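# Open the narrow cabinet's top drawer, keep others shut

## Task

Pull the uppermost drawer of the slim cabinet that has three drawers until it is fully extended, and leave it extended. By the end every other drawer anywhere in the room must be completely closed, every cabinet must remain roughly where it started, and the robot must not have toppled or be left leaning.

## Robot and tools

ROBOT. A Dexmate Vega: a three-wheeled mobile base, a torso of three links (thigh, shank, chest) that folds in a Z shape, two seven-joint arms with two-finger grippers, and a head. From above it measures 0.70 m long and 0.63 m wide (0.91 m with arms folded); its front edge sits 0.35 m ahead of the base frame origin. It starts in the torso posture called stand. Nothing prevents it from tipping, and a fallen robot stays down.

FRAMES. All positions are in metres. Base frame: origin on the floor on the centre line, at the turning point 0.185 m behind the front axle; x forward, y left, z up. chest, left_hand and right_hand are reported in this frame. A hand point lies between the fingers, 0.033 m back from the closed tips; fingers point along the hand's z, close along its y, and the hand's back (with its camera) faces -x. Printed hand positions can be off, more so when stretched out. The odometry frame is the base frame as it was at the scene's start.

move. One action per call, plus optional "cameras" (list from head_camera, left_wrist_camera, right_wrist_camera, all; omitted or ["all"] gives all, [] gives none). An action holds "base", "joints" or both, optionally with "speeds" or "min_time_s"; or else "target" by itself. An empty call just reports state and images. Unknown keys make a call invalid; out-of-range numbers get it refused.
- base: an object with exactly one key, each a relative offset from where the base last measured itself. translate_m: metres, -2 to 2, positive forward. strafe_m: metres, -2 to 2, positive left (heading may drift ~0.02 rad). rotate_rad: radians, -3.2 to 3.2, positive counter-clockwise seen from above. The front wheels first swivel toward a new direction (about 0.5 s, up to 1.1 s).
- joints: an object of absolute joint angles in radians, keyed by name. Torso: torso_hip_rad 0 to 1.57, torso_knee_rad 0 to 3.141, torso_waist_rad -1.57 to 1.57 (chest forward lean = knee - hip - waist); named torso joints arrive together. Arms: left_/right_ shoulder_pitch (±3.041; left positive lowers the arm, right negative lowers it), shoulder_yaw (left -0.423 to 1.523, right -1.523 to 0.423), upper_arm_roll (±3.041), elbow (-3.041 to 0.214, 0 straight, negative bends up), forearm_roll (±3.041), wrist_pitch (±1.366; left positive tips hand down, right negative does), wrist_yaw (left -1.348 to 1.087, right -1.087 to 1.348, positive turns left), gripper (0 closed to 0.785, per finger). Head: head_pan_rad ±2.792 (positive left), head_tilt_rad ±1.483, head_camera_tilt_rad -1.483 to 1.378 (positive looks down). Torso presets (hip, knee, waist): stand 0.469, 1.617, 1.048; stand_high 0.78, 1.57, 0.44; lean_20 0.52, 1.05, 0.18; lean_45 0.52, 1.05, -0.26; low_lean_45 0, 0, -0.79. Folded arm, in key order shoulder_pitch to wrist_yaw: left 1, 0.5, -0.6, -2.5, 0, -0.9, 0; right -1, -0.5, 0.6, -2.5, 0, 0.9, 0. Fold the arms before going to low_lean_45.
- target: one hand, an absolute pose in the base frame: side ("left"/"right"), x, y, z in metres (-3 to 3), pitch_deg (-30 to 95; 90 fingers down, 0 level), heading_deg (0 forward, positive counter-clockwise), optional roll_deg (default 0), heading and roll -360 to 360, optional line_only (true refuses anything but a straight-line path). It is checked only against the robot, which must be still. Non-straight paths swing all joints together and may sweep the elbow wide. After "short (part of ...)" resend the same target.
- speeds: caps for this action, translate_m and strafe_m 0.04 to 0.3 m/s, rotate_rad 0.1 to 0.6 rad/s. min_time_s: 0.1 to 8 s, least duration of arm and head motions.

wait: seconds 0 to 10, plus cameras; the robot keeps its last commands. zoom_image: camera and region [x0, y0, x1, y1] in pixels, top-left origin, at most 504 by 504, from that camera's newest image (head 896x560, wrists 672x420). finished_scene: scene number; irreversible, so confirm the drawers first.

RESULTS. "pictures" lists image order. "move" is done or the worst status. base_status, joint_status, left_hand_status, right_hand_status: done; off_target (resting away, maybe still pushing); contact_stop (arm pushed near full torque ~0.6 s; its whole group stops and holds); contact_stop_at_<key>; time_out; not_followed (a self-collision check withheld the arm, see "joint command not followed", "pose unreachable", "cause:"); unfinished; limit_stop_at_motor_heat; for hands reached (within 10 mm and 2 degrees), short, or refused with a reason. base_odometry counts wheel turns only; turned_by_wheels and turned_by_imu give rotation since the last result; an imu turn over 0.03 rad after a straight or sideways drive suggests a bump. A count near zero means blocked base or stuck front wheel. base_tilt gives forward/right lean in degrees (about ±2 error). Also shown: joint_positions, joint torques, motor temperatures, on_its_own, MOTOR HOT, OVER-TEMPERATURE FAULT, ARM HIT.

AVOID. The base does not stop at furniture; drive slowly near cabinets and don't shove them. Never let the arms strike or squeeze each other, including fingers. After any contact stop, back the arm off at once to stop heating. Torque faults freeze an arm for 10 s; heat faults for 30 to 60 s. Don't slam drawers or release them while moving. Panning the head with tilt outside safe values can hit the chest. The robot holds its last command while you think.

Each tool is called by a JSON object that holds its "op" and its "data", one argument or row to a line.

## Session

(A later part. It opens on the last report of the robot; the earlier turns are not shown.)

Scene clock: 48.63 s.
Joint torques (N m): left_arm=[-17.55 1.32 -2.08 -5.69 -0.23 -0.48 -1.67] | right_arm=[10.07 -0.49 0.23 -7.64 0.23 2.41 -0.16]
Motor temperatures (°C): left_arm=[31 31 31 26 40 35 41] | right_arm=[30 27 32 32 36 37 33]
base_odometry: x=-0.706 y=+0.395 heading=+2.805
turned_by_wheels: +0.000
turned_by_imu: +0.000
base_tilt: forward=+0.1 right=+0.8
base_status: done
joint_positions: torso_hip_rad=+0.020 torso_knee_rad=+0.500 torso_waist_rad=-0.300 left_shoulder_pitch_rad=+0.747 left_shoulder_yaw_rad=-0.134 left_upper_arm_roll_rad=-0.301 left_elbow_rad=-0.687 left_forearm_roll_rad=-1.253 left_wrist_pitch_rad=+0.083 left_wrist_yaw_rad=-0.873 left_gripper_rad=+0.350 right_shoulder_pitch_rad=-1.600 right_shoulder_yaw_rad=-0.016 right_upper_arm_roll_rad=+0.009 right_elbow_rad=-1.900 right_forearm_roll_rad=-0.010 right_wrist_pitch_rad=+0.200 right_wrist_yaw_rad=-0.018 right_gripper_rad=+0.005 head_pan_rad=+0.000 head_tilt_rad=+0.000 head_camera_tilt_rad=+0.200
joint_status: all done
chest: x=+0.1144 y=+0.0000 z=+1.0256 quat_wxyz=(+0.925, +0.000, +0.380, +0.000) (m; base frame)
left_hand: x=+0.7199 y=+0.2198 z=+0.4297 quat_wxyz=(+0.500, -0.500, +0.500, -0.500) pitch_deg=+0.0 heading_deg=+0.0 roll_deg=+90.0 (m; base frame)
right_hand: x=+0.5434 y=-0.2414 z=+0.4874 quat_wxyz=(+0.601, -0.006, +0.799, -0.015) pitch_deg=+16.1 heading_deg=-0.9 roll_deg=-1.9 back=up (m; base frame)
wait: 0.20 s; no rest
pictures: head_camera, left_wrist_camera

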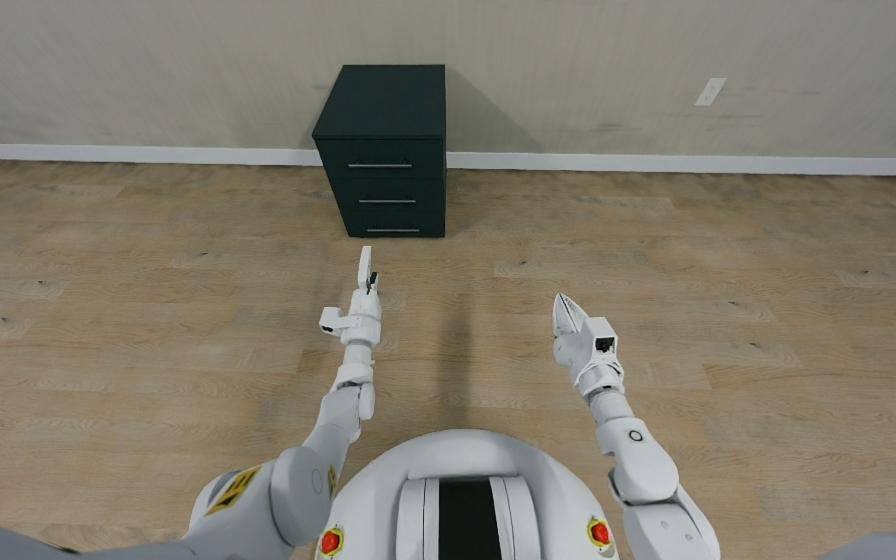

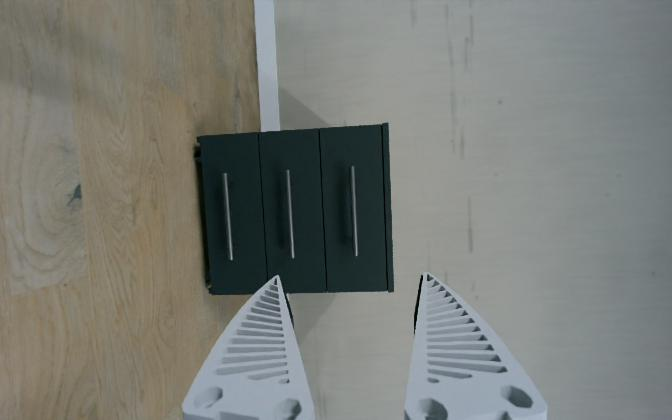

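{"op": "move", "data": {
  "base": {"translate_m": 0.32},
  "speeds": {"translate_m": 0.1},
  "cameras": []
}}

{"op": "wait", "data": {
  "seconds": 0.2,
  "cameras": ["head_camera", "left_wrist_camera"]
}}

Scene clock: 52.97 s.
Joint torques (N m): left_arm=[-17.03 2.3 -2.09 -5.11 -0.11 -0.19 -1.58] | right_arm=[9.61 -1.27 0.69 -7.07 0.09 2.36 -0.03]
Motor temperatures (°C): left_arm=[31 31 31 26 40 35 41] | right_arm=[30 27 32 32 36 37 33]
move: done
base_odometry: x=-1.009 y=+0.500 heading=+2.806
turned_by_wheels: +0.001
turned_by_imu: +0.000
base_tilt: forward=+0.1 right=+0.7
base_status: done
joint_positions: torso_hip_rad=+0.020 torso_knee_rad=+0.500 torso_waist_rad=-0.300 left_shoulder_pitch_rad=+0.747 left_shoulder_yaw_rad=-0.134 left_upper_arm_roll_rad=-0.301 left_elbow_rad=-0.687 left_forearm_roll_rad=-1.253 left_wrist_pitch_rad=+0.083 left_wrist_yaw_rad=-0.873 left_gripper_rad=+0.350 right_shoulder_pitch_rad=-1.600 right_shoulder_yaw_rad=-0.016 right_upper_arm_roll_rad=+0.009 right_elbow_rad=-1.900 right_forearm_roll_rad=-0.010 right_wrist_pitch_rad=+0.200 right_wrist_yaw_rad=-0.018 right_gripper_rad=+0.005 head_pan_rad=+0.000 head_tilt_rad=+0.000 head_camera_tilt_rad=+0.200
joint_status: not commanded
chest: x=+0.1145 y=+0.0000 z=+1.0256 quat_wxyz=(+0.925, +0.000, +0.380, +0.000) (m; base frame)
left_hand: x=+0.7199 y=+0.2198 z=+0.4297 quat_wxyz=(+0.500, -0.500, +0.500, -0.500) pitch_deg=+0.0 heading_deg=+0.0 roll_deg=+90.0 (m; base frame)
right_hand: x=+0.5434 y=-0.2414 z=+0.4874 quat_wxyz=(+0.601, -0.006, +0.799, -0.015) pitch_deg=+16.1 heading_deg=-0.9 roll_deg=-1.9 back=up (m; base frame)
pictures: none
No camera images: "cameras" was empty.

Scene clock: 53.17 s.
Joint torques (N m): left_arm=[-16.9 1.65 -1.73 -6.03 -0.1 0.03 -1.32] | right_arm=[9.04 -1.13 1.01 -7.83 0.2 3.26 -0.19]
Motor temperatures (°C): left_arm=[31 31 31 26 40 35 41] | right_arm=[30 27 32 32 36 37 33]
base_odometry: x=-1.009 y=+0.500 heading=+2.806
turned_by_wheels: +0.000
turned_by_imu: +0.000
base_tilt: forward=+0.1 right=+0.8
base_status: done
joint_positions: torso_hip_rad=+0.020 torso_knee_rad=+0.500 torso_waist_rad=-0.300 left_shoulder_pitch_rad=+0.747 left_shoulder_yaw_rad=-0.134 left_upper_arm_roll_rad=-0.301 left_elbow_rad=-0.687 left_forearm_roll_rad=-1.253 left_wrist_pitch_rad=+0.083 left_wrist_yaw_rad=-0.873 left_gripper_rad=+0.350 right_shoulder_pitch_rad=-1.600 right_shoulder_yaw_rad=-0.016 right_upper_arm_roll_rad=+0.009 right_elbow_rad=-1.900 right_forearm_roll_rad=-0.010 right_wrist_pitch_rad=+0.200 right_wrist_yaw_rad=-0.018 right_gripper_rad=+0.005 head_pan_rad=+0.000 head_tilt_rad=+0.000 head_camera_tilt_rad=+0.200
joint_status: not commanded
chest: x=+0.1145 y=+0.0000 z=+1.0256 quat_wxyz=(+0.925, +0.000, +0.380, +0.000) (m; base frame)
left_hand: x=+0.7199 y=+0.2198 z=+0.4297 quat_wxyz=(+0.500, -0.500, +0.500, -0.500) pitch_deg=+0.0 heading_deg=+0.0 roll_deg=+90.0 (m; base frame)
right_hand: x=+0.5434 y=-0.2414 z=+0.4874 quat_wxyz=(+0.601, -0.006, +0.799, -0.015) pitch_deg=+16.1 heading_deg=-0.9 roll_deg=-1.9 back=up (m; base frame)
wait: 0.20 s; no rest
pictures: head_camera, left_wrist_camera

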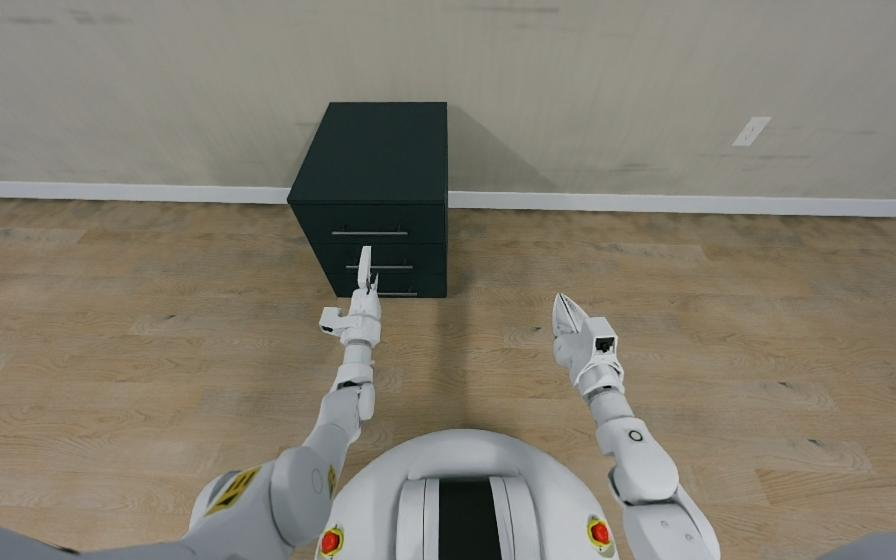

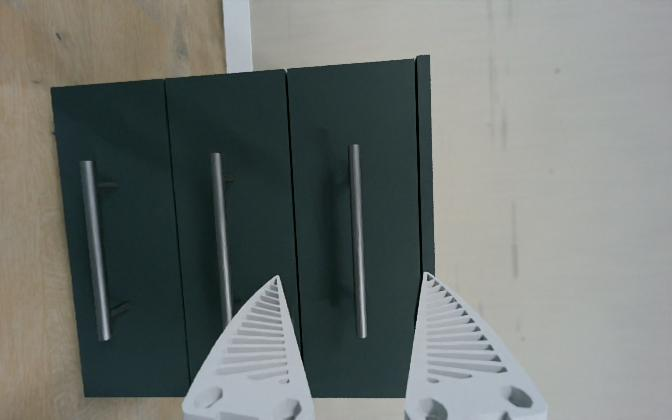

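{"op": "move", "data": {
  "base": {"translate_m": 0.07},
  "speeds": {"translate_m": 0.06},
  "cameras": []
}}

{"op": "wait", "data": {
  "seconds": 0.2,
  "cameras": ["left_wrist_camera"]
}}

Scene clock: 55.50 s.
Joint torques (N m): left_arm=[-16.88 0.58 -2.28 -4.06 0.08 -0.37 -1.43] | right_arm=[8.79 -1.14 0.55 -8.46 0.1 3.01 -0.11]
Motor temperatures (°C): left_arm=[31 31 31 26 40 35 41] | right_arm=[30 27 32 32 36 37 33]
move: done
base_odometry: x=-1.075 y=+0.523 heading=+2.807
turned_by_wheels: +0.001
turned_by_imu: +0.001
base_tilt: forward=+0.1 right=+0.7
base_status: done
joint_positions: torso_hip_rad=+0.020 torso_knee_rad=+0.500 torso_waist_rad=-0.300 left_shoulder_pitch_rad=+0.747 left_shoulder_yaw_rad=-0.134 left_upper_arm_roll_rad=-0.301 left_elbow_rad=-0.687 left_forearm_roll_rad=-1.253 left_wrist_pitch_rad=+0.083 left_wrist_yaw_rad=-0.873 left_gripper_rad=+0.350 right_shoulder_pitch_rad=-1.600 right_shoulder_yaw_rad=-0.016 right_upper_arm_roll_rad=+0.009 right_elbow_rad=-1.900 right_forearm_roll_rad=-0.010 right_wrist_pitch_rad=+0.200 right_wrist_yaw_rad=-0.018 right_gripper_rad=+0.005 head_pan_rad=+0.000 head_tilt_rad=+0.000 head_camera_tilt_rad=+0.200
joint_status: not commanded
chest: x=+0.1145 y=+0.0000 z=+1.0256 quat_wxyz=(+0.925, +0.000, +0.380, +0.000) (m; base frame)
left_hand: x=+0.7199 y=+0.2199 z=+0.4297 quat_wxyz=(+0.500, -0.500, +0.500, -0.500) pitch_deg=+0.0 heading_deg=+0.0 roll_deg=+90.0 (m; base frame)
right_hand: x=+0.5434 y=-0.2414 z=+0.4874 quat_wxyz=(+0.601, -0.006, +0.799, -0.015) pitch_deg=+16.1 heading_deg=-0.9 roll_deg=-1.9 back=up (m; base frame)
pictures: none
No camera images: "cameras" was empty.

Scene clock: 55.70 s.
Joint torques (N m): left_arm=[-16.72 -1.02 -2.13 -4.05 -0.24 -0.11 -1.56] | right_arm=[9.4 -1.86 0.44 -8.4 0.13 3.29 -0.21]
Motor temperatures (°C): left_arm=[31 31 31 26 40 35 41] | right_arm=[30 27 32 32 36 37 33]
base_odometry: x=-1.075 y=+0.523 heading=+2.807
turned_by_wheels: +0.000
turned_by_imu: +0.000
base_tilt: forward=+0.1 right=+0.8
base_status: done
joint_positions: torso_hip_rad=+0.020 torso_knee_rad=+0.500 torso_waist_rad=-0.300 left_shoulder_pitch_rad=+0.747 left_shoulder_yaw_rad=-0.134 left_upper_arm_roll_rad=-0.301 left_elbow_rad=-0.687 left_forearm_roll_rad=-1.253 left_wrist_pitch_rad=+0.083 left_wrist_yaw_rad=-0.873 left_gripper_rad=+0.350 right_shoulder_pitch_rad=-1.600 right_shoulder_yaw_rad=-0.016 right_upper_arm_roll_rad=+0.009 right_elbow_rad=-1.900 right_forearm_roll_rad=-0.010 right_wrist_pitch_rad=+0.200 right_wrist_yaw_rad=-0.018 right_gripper_rad=+0.005 head_pan_rad=+0.000 head_tilt_rad=+0.000 head_camera_tilt_rad=+0.200
joint_status: not commanded
chest: x=+0.1145 y=+0.0000 z=+1.0256 quat_wxyz=(+0.925, +0.000, +0.380, +0.000) (m; base frame)
left_hand: x=+0.7199 y=+0.2199 z=+0.4297 quat_wxyz=(+0.500, -0.500, +0.500, -0.500) pitch_deg=+0.0 heading_deg=+0.0 roll_deg=+90.0 (m; base frame)
right_hand: x=+0.5434 y=-0.2414 z=+0.4874 quat_wxyz=(+0.601, -0.006, +0.799, -0.015) pitch_deg=+16.1 heading_deg=-0.9 roll_deg=-1.9 back=up (m; base frame)
wait: 0.20 s; no rest
pictures: left_wrist_camera

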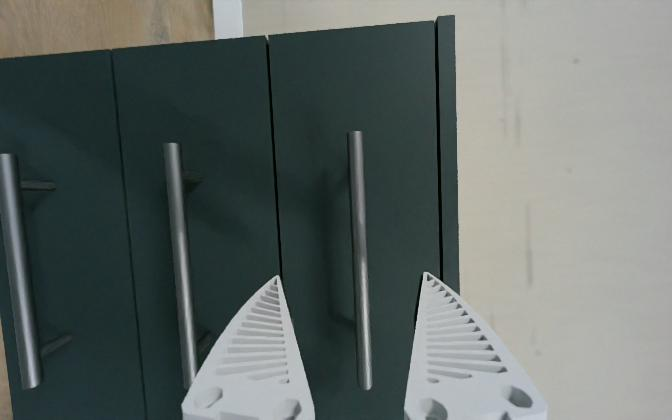

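{"op": "move", "data": {
  "target": {"side": "left", "x": 0.72, "y": 0.22, "z": 0.436, "pitch_deg": 0, "heading_deg": 0, "roll_deg": 90, "line_only": true},
  "cameras": []
}}

{"op": "move", "data": {
  "base": {"translate_m": 0.04},
  "speeds": {"translate_m": 0.04},
  "cameras": []
}}

{"op": "wait", "data": {
  "seconds": 0.2,
  "cameras": ["head_camera", "left_wrist_camera"]
}}

Scene clock: 57.83 s.
Joint torques (N m): left_arm=[-7.83 -3.59 2.39 -4.88 -0.28 -0.17 -0.83] | right_arm=[9.17 -1.01 0.58 -7.15 -0.09 2.92 -0.12]
Motor temperatures (°C): left_arm=[31 31 31 26 40 35 41] | right_arm=[30 27 32 32 36 37 33]
move: done
base_odometry: x=-1.075 y=+0.523 heading=+2.807
turned_by_wheels: +0.000
turned_by_imu: +0.000
base_tilt: forward=+0.1 right=+0.7
base_status: not commanded
joint_positions: torso_hip_rad=+0.020 torso_knee_rad=+0.500 torso_waist_rad=-0.300 left_shoulder_pitch_rad=+0.782 left_shoulder_yaw_rad=-0.145 left_upper_arm_roll_rad=-0.297 left_elbow_rad=-0.766 left_forearm_roll_rad=-1.255 left_wrist_pitch_rad=+0.096 left_wrist_yaw_rad=-0.833 left_gripper_rad=+0.350 right_shoulder_pitch_rad=-1.600 right_shoulder_yaw_rad=-0.016 right_upper_arm_roll_rad=+0.009 right_elbow_rad=-1.900 right_forearm_roll_rad=-0.010 right_wrist_pitch_rad=+0.200 right_wrist_yaw_rad=-0.018 right_gripper_rad=+0.005 head_pan_rad=+0.000 head_tilt_rad=+0.000 head_camera_tilt_rad=+0.200
joint_status: not commanded
chest: x=+0.1145 y=+0.0000 z=+1.0256 quat_wxyz=(+0.925, +0.000, +0.380, +0.000) (m; base frame)
left_hand: x=+0.7200 y=+0.2202 z=+0.4356 quat_wxyz=(+0.500, -0.500, +0.500, -0.500) pitch_deg=+0.0 heading_deg=+0.0 roll_deg=-90.0 (m; base frame)
left_hand_status: reached (straight line, planned for 0.6 s): 0 mm and 0.0 deg off.
right_hand: x=+0.5434 y=-0.2414 z=+0.4874 quat_wxyz=(+0.601, -0.006, +0.799, -0.015) pitch_deg=+16.1 heading_deg=-0.9 roll_deg=-1.9 back=up (m; base frame)
pictures: none
No camera images: "cameras" was empty.

Scene clock: 59.43 s.
Joint torques (N m): left_arm=[-8.67 -3.08 3.94 -5 -0.2 0.17 -1.22] | right_arm=[8.61 0.17 0.41 -7.13 0.07 2.97 -0.15]
Motor temperatures (°C): left_arm=[31 31 31 26 40 35 41] | right_arm=[30 27 32 32 36 37 33]
move: done
base_odometry: x=-1.112 y=+0.536 heading=+2.808
turned_by_wheels: +0.001
turned_by_imu: +0.001
base_tilt: forward=+0.1 right=+0.8
base_status: done
joint_positions: torso_hip_rad=+0.020 torso_knee_rad=+0.500 torso_waist_rad=-0.300 left_shoulder_pitch_rad=+0.784 left_shoulder_yaw_rad=-0.146 left_upper_arm_roll_rad=-0.296 left_elbow_rad=-0.770 left_forearm_roll_rad=-1.256 left_wrist_pitch_rad=+0.097 left_wrist_yaw_rad=-0.831 left_gripper_rad=+0.350 right_shoulder_pitch_rad=-1.600 right_shoulder_yaw_rad=-0.016 right_upper_arm_roll_rad=+0.009 right_elbow_rad=-1.900 right_forearm_roll_rad=-0.010 right_wrist_pitch_rad=+0.200 right_wrist_yaw_rad=-0.018 right_gripper_rad=+0.005 head_pan_rad=+0.000 head_tilt_rad=+0.000 head_camera_tilt_rad=+0.200
joint_status: not commanded
chest: x=+0.1145 y=+0.0000 z=+1.0256 quat_wxyz=(+0.925, +0.000, +0.380, +0.000) (m; base frame)
left_hand: x=+0.7200 y=+0.2202 z=+0.4359 quat_wxyz=(+0.500, -0.500, +0.500, -0.500) pitch_deg=+0.0 heading_deg=+0.0 roll_deg=-90.0 (m; base frame)
right_hand: x=+0.5434 y=-0.2414 z=+0.4874 quat_wxyz=(+0.601, -0.006, +0.799, -0.015) pitch_deg=+16.1 heading_deg=-0.9 roll_deg=-1.9 back=up (m; base frame)
pictures: none
No camera images: "cameras" was empty.

Scene clock: 59.63 s.
Joint torques (N m): left_arm=[-6.55 -3.75 2.51 -4.93 -0.47 0.79 -1.24] | right_arm=[8.06 -2.06 0.46 -8.28 0.09 2.67 -0.03]
Motor temperatures (°C): left_arm=[31 31 31 26 40 35 41] | right_arm=[30 27 32 32 36 37 33]
base_odometry: x=-1.112 y=+0.536 heading=+2.808
turned_by_wheels: +0.000
turned_by_imu: +0.000
base_tilt: forward=+0.1 right=+0.8
base_status: done
joint_positions: torso_hip_rad=+0.020 torso_knee_rad=+0.500 torso_waist_rad=-0.300 left_shoulder_pitch_rad=+0.784 left_shoulder_yaw_rad=-0.146 left_upper_arm_roll_rad=-0.296 left_elbow_rad=-0.770 left_forearm_roll_rad=-1.256 left_wrist_pitch_rad=+0.097 left_wrist_yaw_rad=-0.831 left_gripper_rad=+0.350 right_shoulder_pitch_rad=-1.600 right_shoulder_yaw_rad=-0.016 right_upper_arm_roll_rad=+0.009 right_elbow_rad=-1.900 right_forearm_roll_rad=-0.010 right_wrist_pitch_rad=+0.200 right_wrist_yaw_rad=-0.018 right_gripper_rad=+0.005 head_pan_rad=+0.000 head_tilt_rad=+0.000 head_camera_tilt_rad=+0.200
joint_status: not commanded
chest: x=+0.1145 y=+0.0000 z=+1.0256 quat_wxyz=(+0.925, +0.000, +0.380, +0.000) (m; base frame)
left_hand: x=+0.7200 y=+0.2202 z=+0.4359 quat_wxyz=(+0.500, -0.500, +0.500, -0.500) pitch_deg=+0.0 heading_deg=+0.0 roll_deg=-90.0 (m; base frame)
right_hand: x=+0.5434 y=-0.2414 z=+0.4874 quat_wxyz=(+0.601, -0.006, +0.799, -0.015) pitch_deg=+16.1 heading_deg=-0.9 roll_deg=-1.9 back=up (m; base frame)
wait: 0.20 s; no rest
pictures: head_camera, left_wrist_camera

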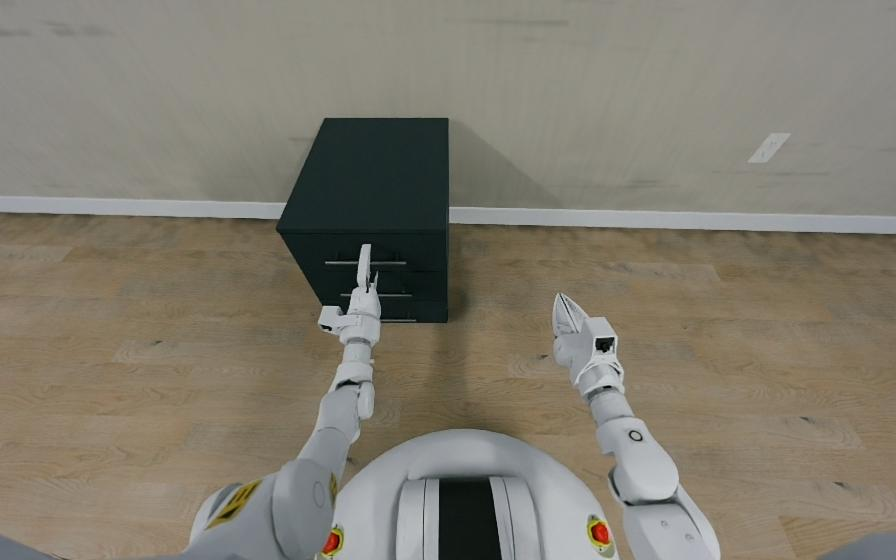

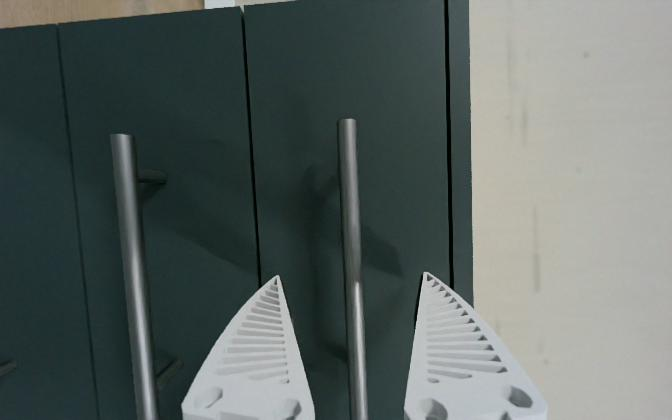

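{"op": "move", "data": {
  "base": {"translate_m": 0.013},
  "speeds": {"translate_m": 0.04},
  "cameras": []
}}

{"op": "wait", "data": {
  "seconds": 0.2,
  "cameras": ["head_camera", "left_wrist_camera"]
}}

{"op": "zoom_image", "data": {
  "camera": "head_camera",
  "region": [310, 220, 430, 320]
}}

Scene clock: 60.87 s.
Joint torques (N m): left_arm=[-8.93 -4.04 3.18 -4.81 -0.37 -0.5 -1.12] | right_arm=[9.72 -0.45 0.57 -7.44 0.2 3.06 -0.06]
Motor temperatures (°C): left_arm=[31 31 31 26 40 35 41] | right_arm=[30 27 32 32 36 37 33]
move: done
base_odometry: x=-1.125 y=+0.540 heading=+2.808
turned_by_wheels: +0.001
turned_by_imu: +0.001
base_tilt: forward=+0.0 right=+0.7
base_status: done
joint_positions: torso_hip_rad=+0.020 torso_knee_rad=+0.500 torso_waist_rad=-0.300 left_shoulder_pitch_rad=+0.784 left_shoulder_yaw_rad=-0.146 left_upper_arm_roll_rad=-0.296 left_elbow_rad=-0.770 left_forearm_roll_rad=-1.256 left_wrist_pitch_rad=+0.097 left_wrist_yaw_rad=-0.831 left_gripper_rad=+0.350 right_shoulder_pitch_rad=-1.600 right_shoulder_yaw_rad=-0.016 right_upper_arm_roll_rad=+0.009 right_elbow_rad=-1.900 right_forearm_roll_rad=-0.010 right_wrist_pitch_rad=+0.200 right_wrist_yaw_rad=-0.018 right_gripper_rad=+0.005 head_pan_rad=+0.000 head_tilt_rad=+0.000 head_camera_tilt_rad=+0.200
joint_status: not commanded
chest: x=+0.1145 y=+0.0000 z=+1.0256 quat_wxyz=(+0.925, +0.000, +0.380, +0.000) (m; base frame)
left_hand: x=+0.7200 y=+0.2202 z=+0.4359 quat_wxyz=(+0.500, -0.500, +0.500, -0.500) pitch_deg=+0.0 heading_deg=+0.0 roll_deg=-90.0 (m; base frame)
right_hand: x=+0.5434 y=-0.2414 z=+0.4874 quat_wxyz=(+0.601, -0.006, +0.799, -0.015) pitch_deg=+16.1 heading_deg=-0.9 roll_deg=-1.9 back=up (m; base frame)
pictures: none
No camera images: "cameras" was empty.

Scene clock: 61.07 s.
Joint torques (N m): left_arm=[-8.47 -2.1 3 -5.32 -0.25 -0.95 -1.11] | right_arm=[9.38 -1.68 0.28 -7.67 0.14 2.6 -0.24]
Motor temperatures (°C): left_arm=[31 31 31 26 40 35 41] | right_arm=[30 27 32 32 36 37 33]
base_odometry: x=-1.125 y=+0.540 heading=+2.808
turned_by_wheels: +0.000
turned_by_imu: +0.000
base_tilt: forward=+0.1 right=+0.8
base_status: done
joint_positions: torso_hip_rad=+0.020 torso_knee_rad=+0.500 torso_waist_rad=-0.300 left_shoulder_pitch_rad=+0.784 left_shoulder_yaw_rad=-0.146 left_upper_arm_roll_rad=-0.296 left_elbow_rad=-0.770 left_forearm_roll_rad=-1.256 left_wrist_pitch_rad=+0.097 left_wrist_yaw_rad=-0.831 left_gripper_rad=+0.350 right_shoulder_pitch_rad=-1.600 right_shoulder_yaw_rad=-0.016 right_upper_arm_roll_rad=+0.009 right_elbow_rad=-1.900 right_forearm_roll_rad=-0.010 right_wrist_pitch_rad=+0.200 right_wrist_yaw_rad=-0.018 right_gripper_rad=+0.005 head_pan_rad=+0.000 head_tilt_rad=+0.000 head_camera_tilt_rad=+0.200
joint_status: not commanded
chest: x=+0.1145 y=+0.0000 z=+1.0256 quat_wxyz=(+0.925, +0.000, +0.380, +0.000) (m; base frame)
left_hand: x=+0.7200 y=+0.2202 z=+0.4359 quat_wxyz=(+0.500, -0.500, +0.500, -0.500) pitch_deg=+0.0 heading_deg=+0.0 roll_deg=-90.0 (m; base frame)
right_hand: x=+0.5434 y=-0.2414 z=+0.4874 quat_wxyz=(+0.601, -0.006, +0.799, -0.015) pitch_deg=+16.1 heading_deg=-0.9 roll_deg=-1.9 back=up (m; base frame)
wait: 0.20 s; no rest
pictures: head_camera, left_wrist_camera

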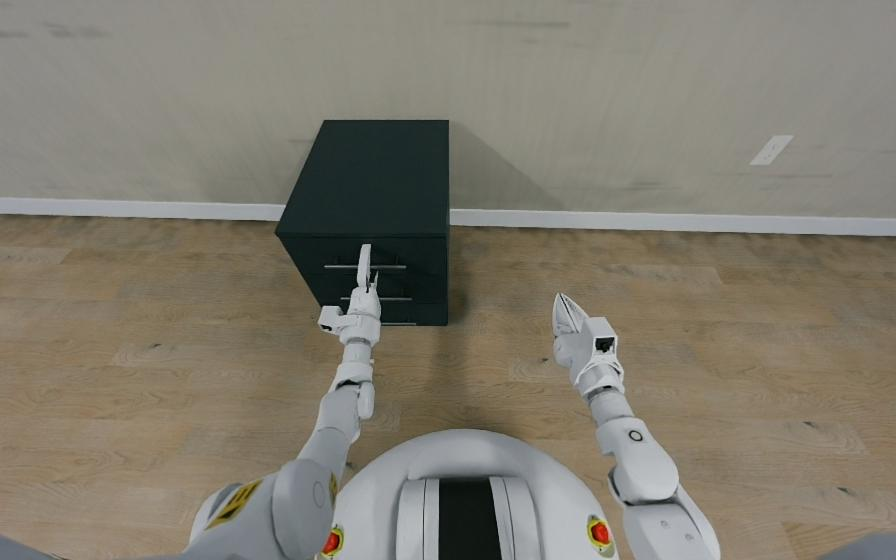

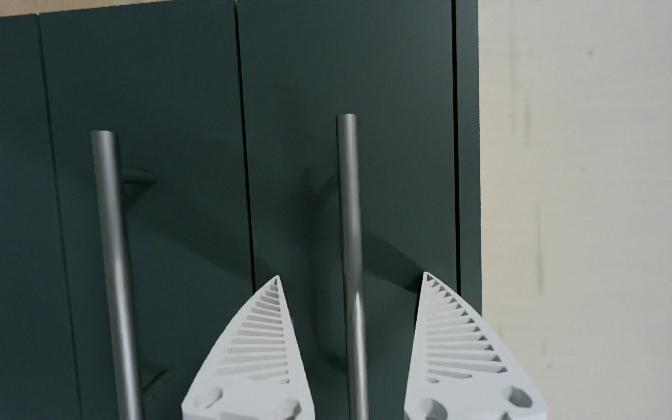

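Scaled by 4.200 from the camera's 896x560 image, which has a finer 960x600 frame.

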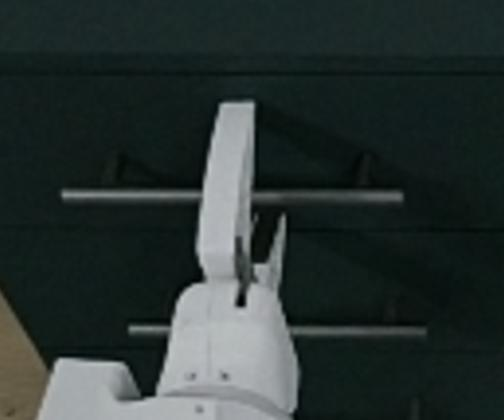

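{"op": "move", "data": {
  "joints": {"left_gripper_rad": 0.1},
  "cameras": []
}}

{"op": "wait", "data": {
  "seconds": 0.2,
  "cameras": ["left_wrist_camera"]
}}

Scene clock: 62.10 s.
Joint torques (N m): left_arm=[-14.54 -2.99 2.89 -4.31 0.52 0.34 1.84] | right_arm=[10.06 -1.22 0.68 -7.13 0.07 2.75 -0.05]
Motor temperatures (°C): left_arm=[31 31 31 26 40 35 41] | right_arm=[30 27 32 32 36 37 33]
move: done
base_odometry: x=-1.125 y=+0.541 heading=+2.808
turned_by_wheels: +0.000
turned_by_imu: +0.000
base_tilt: forward=+0.1 right=+0.8
base_status: not commanded
joint_positions: torso_hip_rad=+0.020 torso_knee_rad=+0.500 torso_waist_rad=-0.300 left_shoulder_pitch_rad=+0.784 left_shoulder_yaw_rad=-0.146 left_upper_arm_roll_rad=-0.296 left_elbow_rad=-0.770 left_forearm_roll_rad=-1.256 left_wrist_pitch_rad=+0.097 left_wrist_yaw_rad=-0.832 left_gripper_rad=+0.100 right_shoulder_pitch_rad=-1.600 right_shoulder_yaw_rad=-0.016 right_upper_arm_roll_rad=+0.009 right_elbow_rad=-1.900 right_forearm_roll_rad=-0.010 right_wrist_pitch_rad=+0.200 right_wrist_yaw_rad=-0.018 right_gripper_rad=+0.005 head_pan_rad=+0.000 head_tilt_rad=+0.000 head_camera_tilt_rad=+0.200
joint_status: all done
chest: x=+0.1143 y=+0.0000 z=+1.0256 quat_wxyz=(+0.925, +0.000, +0.380, +0.000) (m; base frame)
left_hand: x=+0.7199 y=+0.2202 z=+0.4364 quat_wxyz=(+0.500, -0.500, +0.500, -0.500) pitch_deg=-0.1 heading_deg=+0.0 roll_deg=-90.0 (m; base frame)
right_hand: x=+0.5434 y=-0.2414 z=+0.4875 quat_wxyz=(+0.601, -0.006, +0.799, -0.015) pitch_deg=+16.1 heading_deg=-0.9 roll_deg=-1.9 back=up (m; base frame)
pictures: none
No camera images: "cameras" was empty.

Scene clock: 62.30 s.
Joint torques (N m): left_arm=[-15.02 -2.4 2.82 -3.72 0.5 -0.5 2.04] | right_arm=[8.84 -1.84 0.46 -8.56 0.17 2.93 -0.21]
Motor temperatures (°C): left_arm=[31 31 31 26 40 35 41] | right_arm=[30 27 32 32 36 37 33]
base_odometry: x=-1.125 y=+0.541 heading=+2.808
turned_by_wheels: +0.000
turned_by_imu: +0.000
base_tilt: forward=+0.0 right=+0.8
base_status: not commanded
joint_positions: torso_hip_rad=+0.020 torso_knee_rad=+0.500 torso_waist_rad=-0.300 left_shoulder_pitch_rad=+0.784 left_shoulder_yaw_rad=-0.146 left_upper_arm_roll_rad=-0.296 left_elbow_rad=-0.770 left_forearm_roll_rad=-1.256 left_wrist_pitch_rad=+0.097 left_wrist_yaw_rad=-0.832 left_gripper_rad=+0.100 right_shoulder_pitch_rad=-1.600 right_shoulder_yaw_rad=-0.016 right_upper_arm_roll_rad=+0.009 right_elbow_rad=-1.900 right_forearm_roll_rad=-0.010 right_wrist_pitch_rad=+0.200 right_wrist_yaw_rad=-0.018 right_gripper_rad=+0.005 head_pan_rad=+0.000 head_tilt_rad=+0.000 head_camera_tilt_rad=+0.200
joint_status: all done
chest: x=+0.1143 y=+0.0000 z=+1.0256 quat_wxyz=(+0.925, +0.000, +0.380, +0.000) (m; base frame)
left_hand: x=+0.7199 y=+0.2202 z=+0.4364 quat_wxyz=(+0.500, -0.500, +0.500, -0.500) pitch_deg=-0.1 heading_deg=+0.0 roll_deg=-90.0 (m; base frame)
right_hand: x=+0.5434 y=-0.2414 z=+0.4875 quat_wxyz=(+0.601, -0.006, +0.799, -0.015) pitch_deg=+16.1 heading_deg=-0.9 roll_deg=-1.9 back=up (m; base frame)
wait: 0.20 s; no rest
pictures: left_wrist_camera

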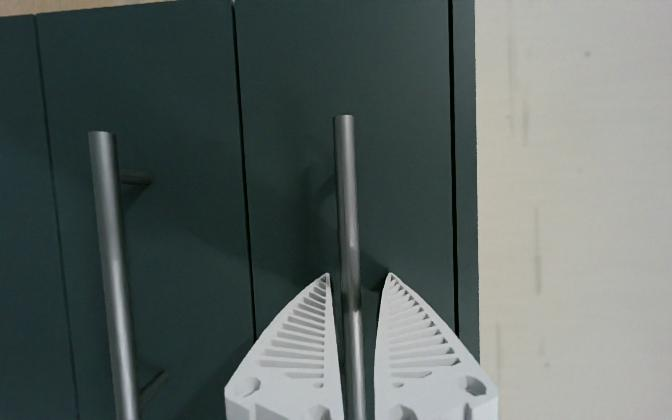

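{"op": "move", "data": {
  "target": {"side": "left", "x": 0.716, "y": 0.22, "z": 0.435, "pitch_deg": 0, "heading_deg": 0, "roll_deg": 90, "line_only": true},
  "cameras": ["left_wrist_camera"]
}}

{"op": "move", "data": {
  "joints": {"left_gripper_rad": 0.0},
  "cameras": []
}}

{"op": "wait", "data": {
  "seconds": 0.2,
  "cameras": ["head_camera", "left_wrist_camera"]
}}

Scene clock: 63.73 s.
Joint torques (N m): left_arm=[-8.08 -2.21 3.32 -4.47 -0.39 -0.68 -1.9] | right_arm=[9.95 -0.4 0.53 -7.55 0.01 2.87 -0.04]
Motor temperatures (°C): left_arm=[31 31 31 26 40 35 41] | right_arm=[30 27 32 32 36 37 33]
move: done
base_odometry: x=-1.125 y=+0.540 heading=+2.808
turned_by_wheels: +0.000
turned_by_imu: +0.000
base_tilt: forward=+0.1 right=+0.7
base_status: not commanded
joint_positions: torso_hip_rad=+0.020 torso_knee_rad=+0.500 torso_waist_rad=-0.300 left_shoulder_pitch_rad=+0.792 left_shoulder_yaw_rad=-0.147 left_upper_arm_roll_rad=-0.296 left_elbow_rad=-0.776 left_forearm_roll_rad=-1.256 left_wrist_pitch_rad=+0.098 left_wrist_yaw_rad=-0.833 left_gripper_rad=+0.100 right_shoulder_pitch_rad=-1.600 right_shoulder_yaw_rad=-0.016 right_upper_arm_roll_rad=+0.009 right_elbow_rad=-1.900 right_forearm_roll_rad=-0.010 right_wrist_pitch_rad=+0.200 right_wrist_yaw_rad=-0.018 right_gripper_rad=+0.005 head_pan_rad=+0.000 head_tilt_rad=+0.000 head_camera_tilt_rad=+0.200
joint_status: not commanded
chest: x=+0.1144 y=+0.0000 z=+1.0256 quat_wxyz=(+0.925, +0.000, +0.380, +0.000) (m; base frame)
left_hand: x=+0.7169 y=+0.2202 z=+0.4351 quat_wxyz=(+0.500, -0.500, +0.500, -0.500) pitch_deg=+0.0 heading_deg=+0.0 roll_deg=-90.0 (m; base frame)
left_hand_status: reached (straight line, planned for 0.2 s): 1 mm and 0.0 deg off.
right_hand: x=+0.5434 y=-0.2414 z=+0.4875 quat_wxyz=(+0.601, -0.006, +0.799, -0.015) pitch_deg=+16.1 heading_deg=-0.9 roll_deg=-1.9 back=up (m; base frame)
pictures: left_wrist_camera

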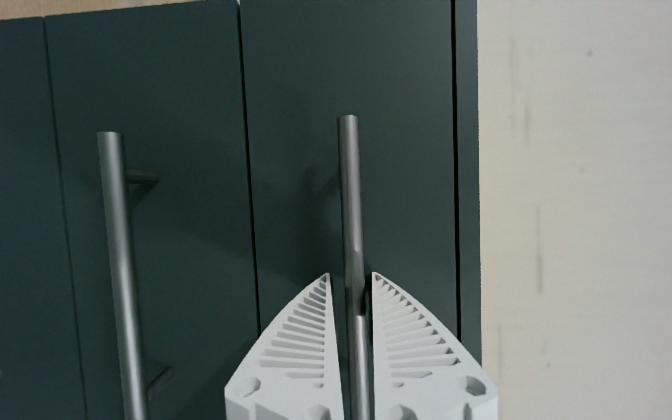

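Scene clock: 64.30 s.
Joint torques (N m): left_arm=[1.7 -3.41 2.32 -2.4 -0.17 -0.39 -1.03] | right_arm=[9.95 -0.72 0.42 -7.66 0.11 3.42 -0.12]
Motor temperatures (°C): left_arm=[31 31 31 26 40 35 41] | right_arm=[30 27 32 32 36 37 33]
move: done
base_odometry: x=-1.125 y=+0.540 heading=+2.808
turned_by_wheels: +0.000
turned_by_imu: +0.000
base_tilt: forward=+0.1 right=+0.8
base_status: not commanded
joint_positions: torso_hip_rad=+0.020 torso_knee_rad=+0.500 torso_waist_rad=-0.300 left_shoulder_pitch_rad=+0.793 left_shoulder_yaw_rad=-0.147 left_upper_arm_roll_rad=-0.296 left_elbow_rad=-0.778 left_forearm_roll_rad=-1.256 left_wrist_pitch_rad=+0.098 left_wrist_yaw_rad=-0.834 left_gripper_rad=+0.000 right_shoulder_pitch_rad=-1.600 right_shoulder_yaw_rad=-0.016 right_upper_arm_roll_rad=+0.009 right_elbow_rad=-1.900 right_forearm_roll_rad=-0.010 right_wrist_pitch_rad=+0.200 right_wrist_yaw_rad=-0.018 right_gripper_rad=+0.005 head_pan_rad=+0.000 head_tilt_rad=+0.000 head_camera_tilt_rad=+0.200
joint_status: all done
chest: x=+0.1144 y=+0.0000 z=+1.0256 quat_wxyz=(+0.925, +0.000, +0.380, +0.000) (m; base frame)
left_hand: x=+0.7165 y=+0.2202 z=+0.4353 quat_wxyz=(+0.500, -0.500, +0.500, -0.500) pitch_deg=+0.0 heading_deg=+0.0 roll_deg=-90.0 (m; base frame)
right_hand: x=+0.5434 y=-0.2414 z=+0.4875 quat_wxyz=(+0.601, -0.006, +0.799, -0.015) pitch_deg=+16.1 heading_deg=-0.9 roll_deg=-1.9 back=up (m; base frame)
pictures: none
No camera images: "cameras" was empty.

Scene clock: 64.50 s.
Joint torques (N m): left_arm=[0.92 -4.41 2.38 -2.47 -0.18 0.62 -0.89] | right_arm=[8.61 -1.43 0.48 -7.62 0.16 3.24 -0.25]
Motor temperatures (°C): left_arm=[31 31 31 26 40 35 41] | right_arm=[30 27 32 32 36 37 33]
base_odometry: x=-1.125 y=+0.540 heading=+2.808
turned_by_wheels: +0.000
turned_by_imu: +0.000
base_tilt: forward=+0.0 right=+0.8
base_status: not commanded
joint_positions: torso_hip_rad=+0.020 torso_knee_rad=+0.500 torso_waist_rad=-0.300 left_shoulder_pitch_rad=+0.794 left_shoulder_yaw_rad=-0.147 left_upper_arm_roll_rad=-0.296 left_elbow_rad=-0.778 left_forearm_roll_rad=-1.256 left_wrist_pitch_rad=+0.098 left_wrist_yaw_rad=-0.834 left_gripper_rad=+0.000 right_shoulder_pitch_rad=-1.600 right_shoulder_yaw_rad=-0.016 right_upper_arm_roll_rad=+0.009 right_elbow_rad=-1.900 right_forearm_roll_rad=-0.010 right_wrist_pitch_rad=+0.200 right_wrist_yaw_rad=-0.018 right_gripper_rad=+0.005 head_pan_rad=+0.000 head_tilt_rad=+0.000 head_camera_tilt_rad=+0.200
joint_status: all done
chest: x=+0.1144 y=+0.0000 z=+1.0256 quat_wxyz=(+0.925, +0.000, +0.380, +0.000) (m; base frame)
left_hand: x=+0.7164 y=+0.2202 z=+0.4353 quat_wxyz=(+0.500, -0.500, +0.500, -0.500) pitch_deg=+0.0 heading_deg=+0.0 roll_deg=-90.0 (m; base frame)
right_hand: x=+0.5434 y=-0.2414 z=+0.4875 quat_wxyz=(+0.601, -0.006, +0.799, -0.015) pitch_deg=+16.1 heading_deg=-0.9 roll_deg=-1.9 back=up (m; base frame)
wait: 0.20 s; no rest
pictures: head_camera, left_wrist_camera

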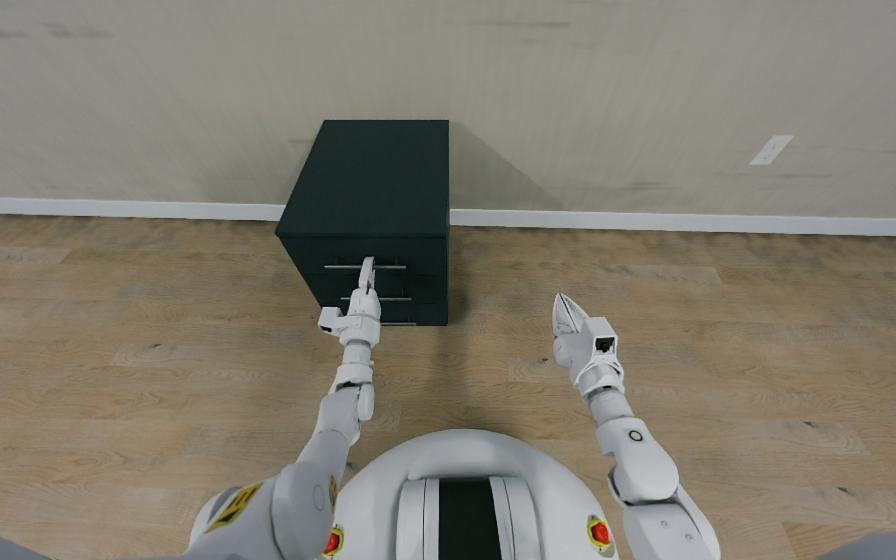

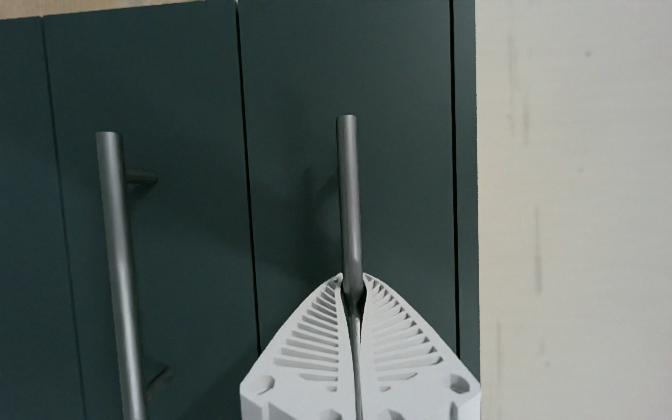

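{"op": "move", "data": {
  "base": {"translate_m": -0.06},
  "speeds": {"translate_m": 0.05},
  "cameras": []
}}

{"op": "wait", "data": {
  "seconds": 0.2,
  "cameras": ["head_camera", "left_wrist_camera"]
}}

Scene clock: 66.73 s.
Joint torques (N m): left_arm=[-7.63 -4.14 1.96 -4.16 0.73 0.97 -0.66] | right_arm=[8.37 -1.48 0.25 -7.79 0.04 3.15 -0.08]
Motor temperatures (°C): left_arm=[31 31 31 26 40 35 41] | right_arm=[30 27 32 32 36 37 33]
move: done
base_odometry: x=-1.068 y=+0.521 heading=+2.809
turned_by_wheels: +0.000
turned_by_imu: +0.000
base_tilt: forward=+0.0 right=+0.7
base_status: done
joint_positions: torso_hip_rad=+0.020 torso_knee_rad=+0.500 torso_waist_rad=-0.300 left_shoulder_pitch_rad=+0.794 left_shoulder_yaw_rad=-0.147 left_upper_arm_roll_rad=-0.296 left_elbow_rad=-0.778 left_forearm_roll_rad=-1.256 left_wrist_pitch_rad=+0.098 left_wrist_yaw_rad=-0.834 left_gripper_rad=+0.000 right_shoulder_pitch_rad=-1.600 right_shoulder_yaw_rad=-0.016 right_upper_arm_roll_rad=+0.009 right_elbow_rad=-1.900 right_forearm_roll_rad=-0.010 right_wrist_pitch_rad=+0.200 right_wrist_yaw_rad=-0.018 right_gripper_rad=+0.005 head_pan_rad=+0.000 head_tilt_rad=+0.000 head_camera_tilt_rad=+0.200
joint_status: not commanded
chest: x=+0.1144 y=+0.0000 z=+1.0256 quat_wxyz=(+0.925, +0.000, +0.380, +0.000) (m; base frame)
left_hand: x=+0.7161 y=+0.2203 z=+0.4351 quat_wxyz=(+0.500, -0.500, +0.500, -0.500) pitch_deg=+0.0 heading_deg=+0.0 roll_deg=-90.0 (m; base frame)
right_hand: x=+0.5434 y=-0.2414 z=+0.4875 quat_wxyz=(+0.601, -0.006, +0.799, -0.015) pitch_deg=+16.1 heading_deg=-0.9 roll_deg=-1.9 back=up (m; base frame)
pictures: none
No camera images: "cameras" was empty.

Scene clock: 66.93 s.
Joint torques (N m): left_arm=[-6.44 -2.91 1.77 -2.46 0.88 0.27 -0.58] | right_arm=[9.47 -1.08 0.81 -6.96 0.17 2.76 -0.12]
Motor temperatures (°C): left_arm=[31 31 31 26 40 35 41] | right_arm=[30 27 32 32 36 37 33]
base_odometry: x=-1.068 y=+0.521 heading=+2.809
turned_by_wheels: +0.000
turned_by_imu: +0.000
base_tilt: forward=+0.1 right=+0.8
base_status: done
joint_positions: torso_hip_rad=+0.020 torso_knee_rad=+0.500 torso_waist_rad=-0.300 left_shoulder_pitch_rad=+0.794 left_shoulder_yaw_rad=-0.147 left_upper_arm_roll_rad=-0.296 left_elbow_rad=-0.778 left_forearm_roll_rad=-1.256 left_wrist_pitch_rad=+0.098 left_wrist_yaw_rad=-0.834 left_gripper_rad=+0.000 right_shoulder_pitch_rad=-1.600 right_shoulder_yaw_rad=-0.016 right_upper_arm_roll_rad=+0.009 right_elbow_rad=-1.900 right_forearm_roll_rad=-0.010 right_wrist_pitch_rad=+0.200 right_wrist_yaw_rad=-0.018 right_gripper_rad=+0.005 head_pan_rad=+0.000 head_tilt_rad=+0.000 head_camera_tilt_rad=+0.200
joint_status: not commanded
chest: x=+0.1144 y=+0.0000 z=+1.0256 quat_wxyz=(+0.925, +0.000, +0.380, +0.000) (m; base frame)
left_hand: x=+0.7161 y=+0.2203 z=+0.4351 quat_wxyz=(+0.500, -0.500, +0.500, -0.500) pitch_deg=+0.0 heading_deg=+0.0 roll_deg=-90.0 (m; base frame)
right_hand: x=+0.5434 y=-0.2414 z=+0.4875 quat_wxyz=(+0.601, -0.006, +0.799, -0.015) pitch_deg=+16.1 heading_deg=-0.9 roll_deg=-1.9 back=up (m; base frame)
wait: 0.20 s; no rest
pictures: head_camera, left_wrist_camera

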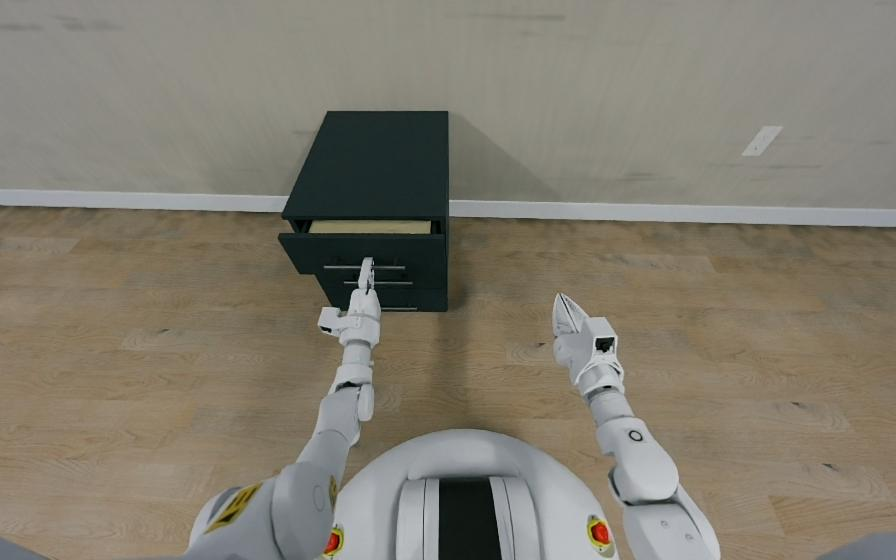

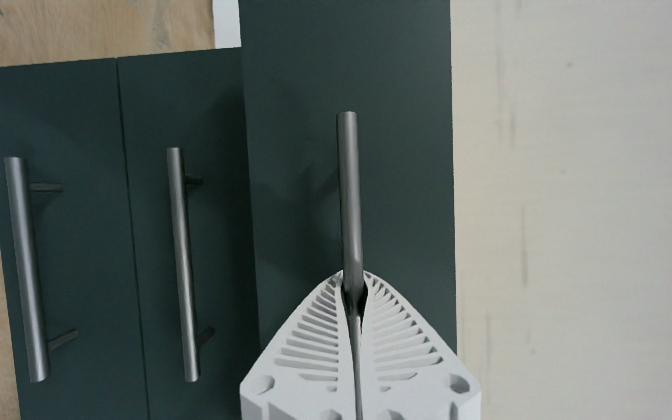

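{"op": "move", "data": {
  "base": {"translate_m": -0.15},
  "speeds": {"translate_m": 0.06},
  "cameras": ["head_camera", "left_wrist_camera"]
}}

{"op": "move", "data": {
  "base": {"translate_m": -0.1},
  "speeds": {"translate_m": 0.05},
  "cameras": ["head_camera", "left_wrist_camera"]
}}

Scene clock: 70.40 s.
Joint torques (N m): left_arm=[-6.78 -2.74 4.9 -2.5 2.68 3.11 -0.56] | right_arm=[10.54 -2.54 0.65 -6.61 0.16 3.69 -0.01]
Motor temperatures (°C): left_arm=[31 31 31 26 40 35 41] | right_arm=[30 27 32 32 36 37 33]
move: done
base_odometry: x=-0.926 y=+0.472 heading=+2.809
turned_by_wheels: +0.000
turned_by_imu: +0.001
base_tilt: forward=+0.1 right=+0.8
base_status: done
joint_positions: torso_hip_rad=+0.020 torso_knee_rad=+0.500 torso_waist_rad=-0.300 left_shoulder_pitch_rad=+0.794 left_shoulder_yaw_rad=-0.147 left_upper_arm_roll_rad=-0.296 left_elbow_rad=-0.778 left_forearm_roll_rad=-1.256 left_wrist_pitch_rad=+0.097 left_wrist_yaw_rad=-0.834 left_gripper_rad=+0.000 right_shoulder_pitch_rad=-1.600 right_shoulder_yaw_rad=-0.016 right_upper_arm_roll_rad=+0.009 right_elbow_rad=-1.900 right_forearm_roll_rad=-0.010 right_wrist_pitch_rad=+0.200 right_wrist_yaw_rad=-0.018 right_gripper_rad=+0.005 head_pan_rad=+0.000 head_tilt_rad=+0.000 head_camera_tilt_rad=+0.200
joint_status: not commanded
chest: x=+0.1144 y=+0.0000 z=+1.0256 quat_wxyz=(+0.925, +0.000, +0.380, +0.000) (m; base frame)
left_hand: x=+0.7161 y=+0.2206 z=+0.4351 quat_wxyz=(+0.500, -0.500, +0.500, -0.500) pitch_deg=+0.0 heading_deg=+0.1 roll_deg=-90.0 (m; base frame)
right_hand: x=+0.5434 y=-0.2414 z=+0.4875 quat_wxyz=(+0.601, -0.006, +0.799, -0.015) pitch_deg=+16.1 heading_deg=-0.9 roll_deg=-1.9 back=up (m; base frame)
pictures: head_camera, left_wrist_camera

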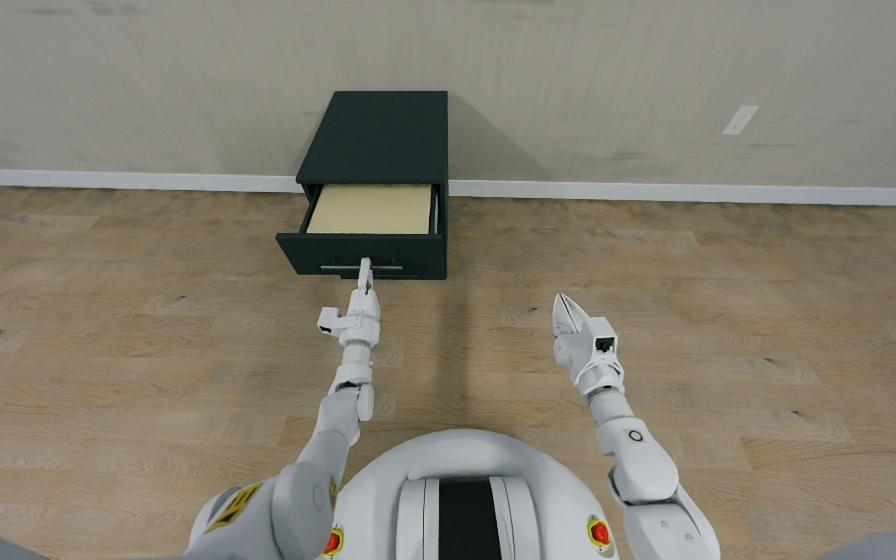

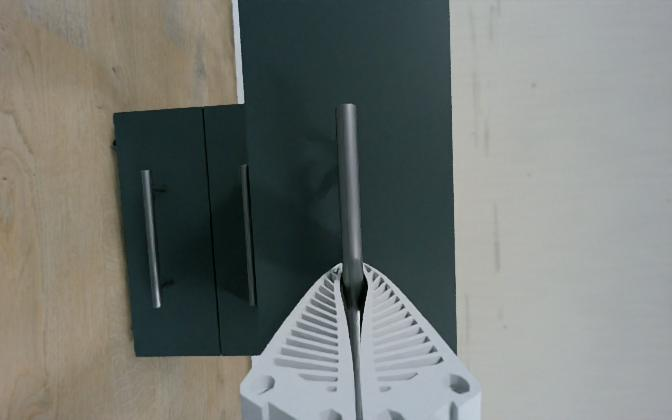

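Scene clock: 73.10 s.
Joint torques (N m): left_arm=[-7.56 -4.87 5.76 -2.83 3.28 2.56 -0.45] | right_arm=[8.79 -1.68 1.08 -8.17 0.25 2.51 -0.31]
Motor temperatures (°C): left_arm=[31 31 31 26 40 35 41] | right_arm=[30 27 32 32 36 37 33]
move: done
base_odometry: x=-0.832 y=+0.440 heading=+2.810
turned_by_wheels: +0.001
turned_by_imu: +0.002
base_tilt: forward=+0.0 right=+0.7
base_status: done
joint_positions: torso_hip_rad=+0.020 torso_knee_rad=+0.500 torso_waist_rad=-0.300 left_shoulder_pitch_rad=+0.794 left_shoulder_yaw_rad=-0.147 left_upper_arm_roll_rad=-0.296 left_elbow_rad=-0.778 left_forearm_roll_rad=-1.257 left_wrist_pitch_rad=+0.097 left_wrist_yaw_rad=-0.834 left_gripper_rad=+0.000 right_shoulder_pitch_rad=-1.600 right_shoulder_yaw_rad=-0.016 right_upper_arm_roll_rad=+0.009 right_elbow_rad=-1.900 right_forearm_roll_rad=-0.010 right_wrist_pitch_rad=+0.200 right_wrist_yaw_rad=-0.018 right_gripper_rad=+0.005 head_pan_rad=+0.000 head_tilt_rad=+0.000 head_camera_tilt_rad=+0.200
joint_status: not commanded
chest: x=+0.1144 y=+0.0000 z=+1.0256 quat_wxyz=(+0.925, +0.000, +0.380, +0.000) (m; base frame)
left_hand: x=+0.7161 y=+0.2208 z=+0.4351 quat_wxyz=(+0.501, -0.500, +0.500, -0.500) pitch_deg=+0.0 heading_deg=+0.1 roll_deg=-90.0 (m; base frame)
right_hand: x=+0.5434 y=-0.2414 z=+0.4875 quat_wxyz=(+0.601, -0.006, +0.799, -0.015) pitch_deg=+16.1 heading_deg=-0.9 roll_deg=-1.9 back=up (m; base frame)
pictures: head_camera, left_wrist_camera

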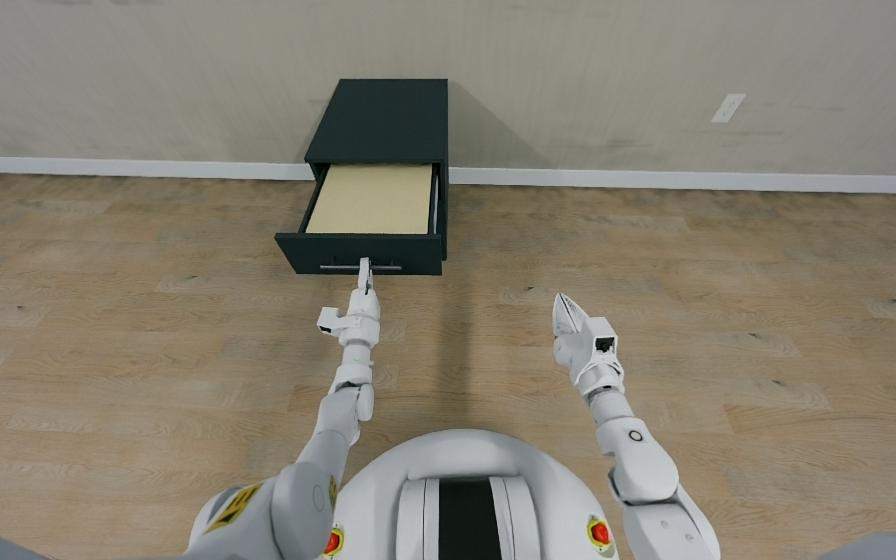

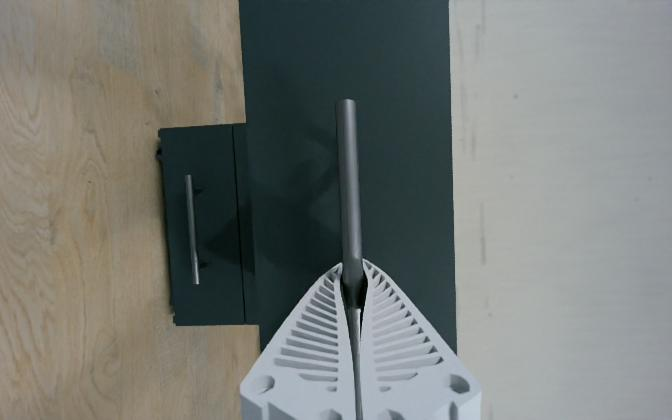

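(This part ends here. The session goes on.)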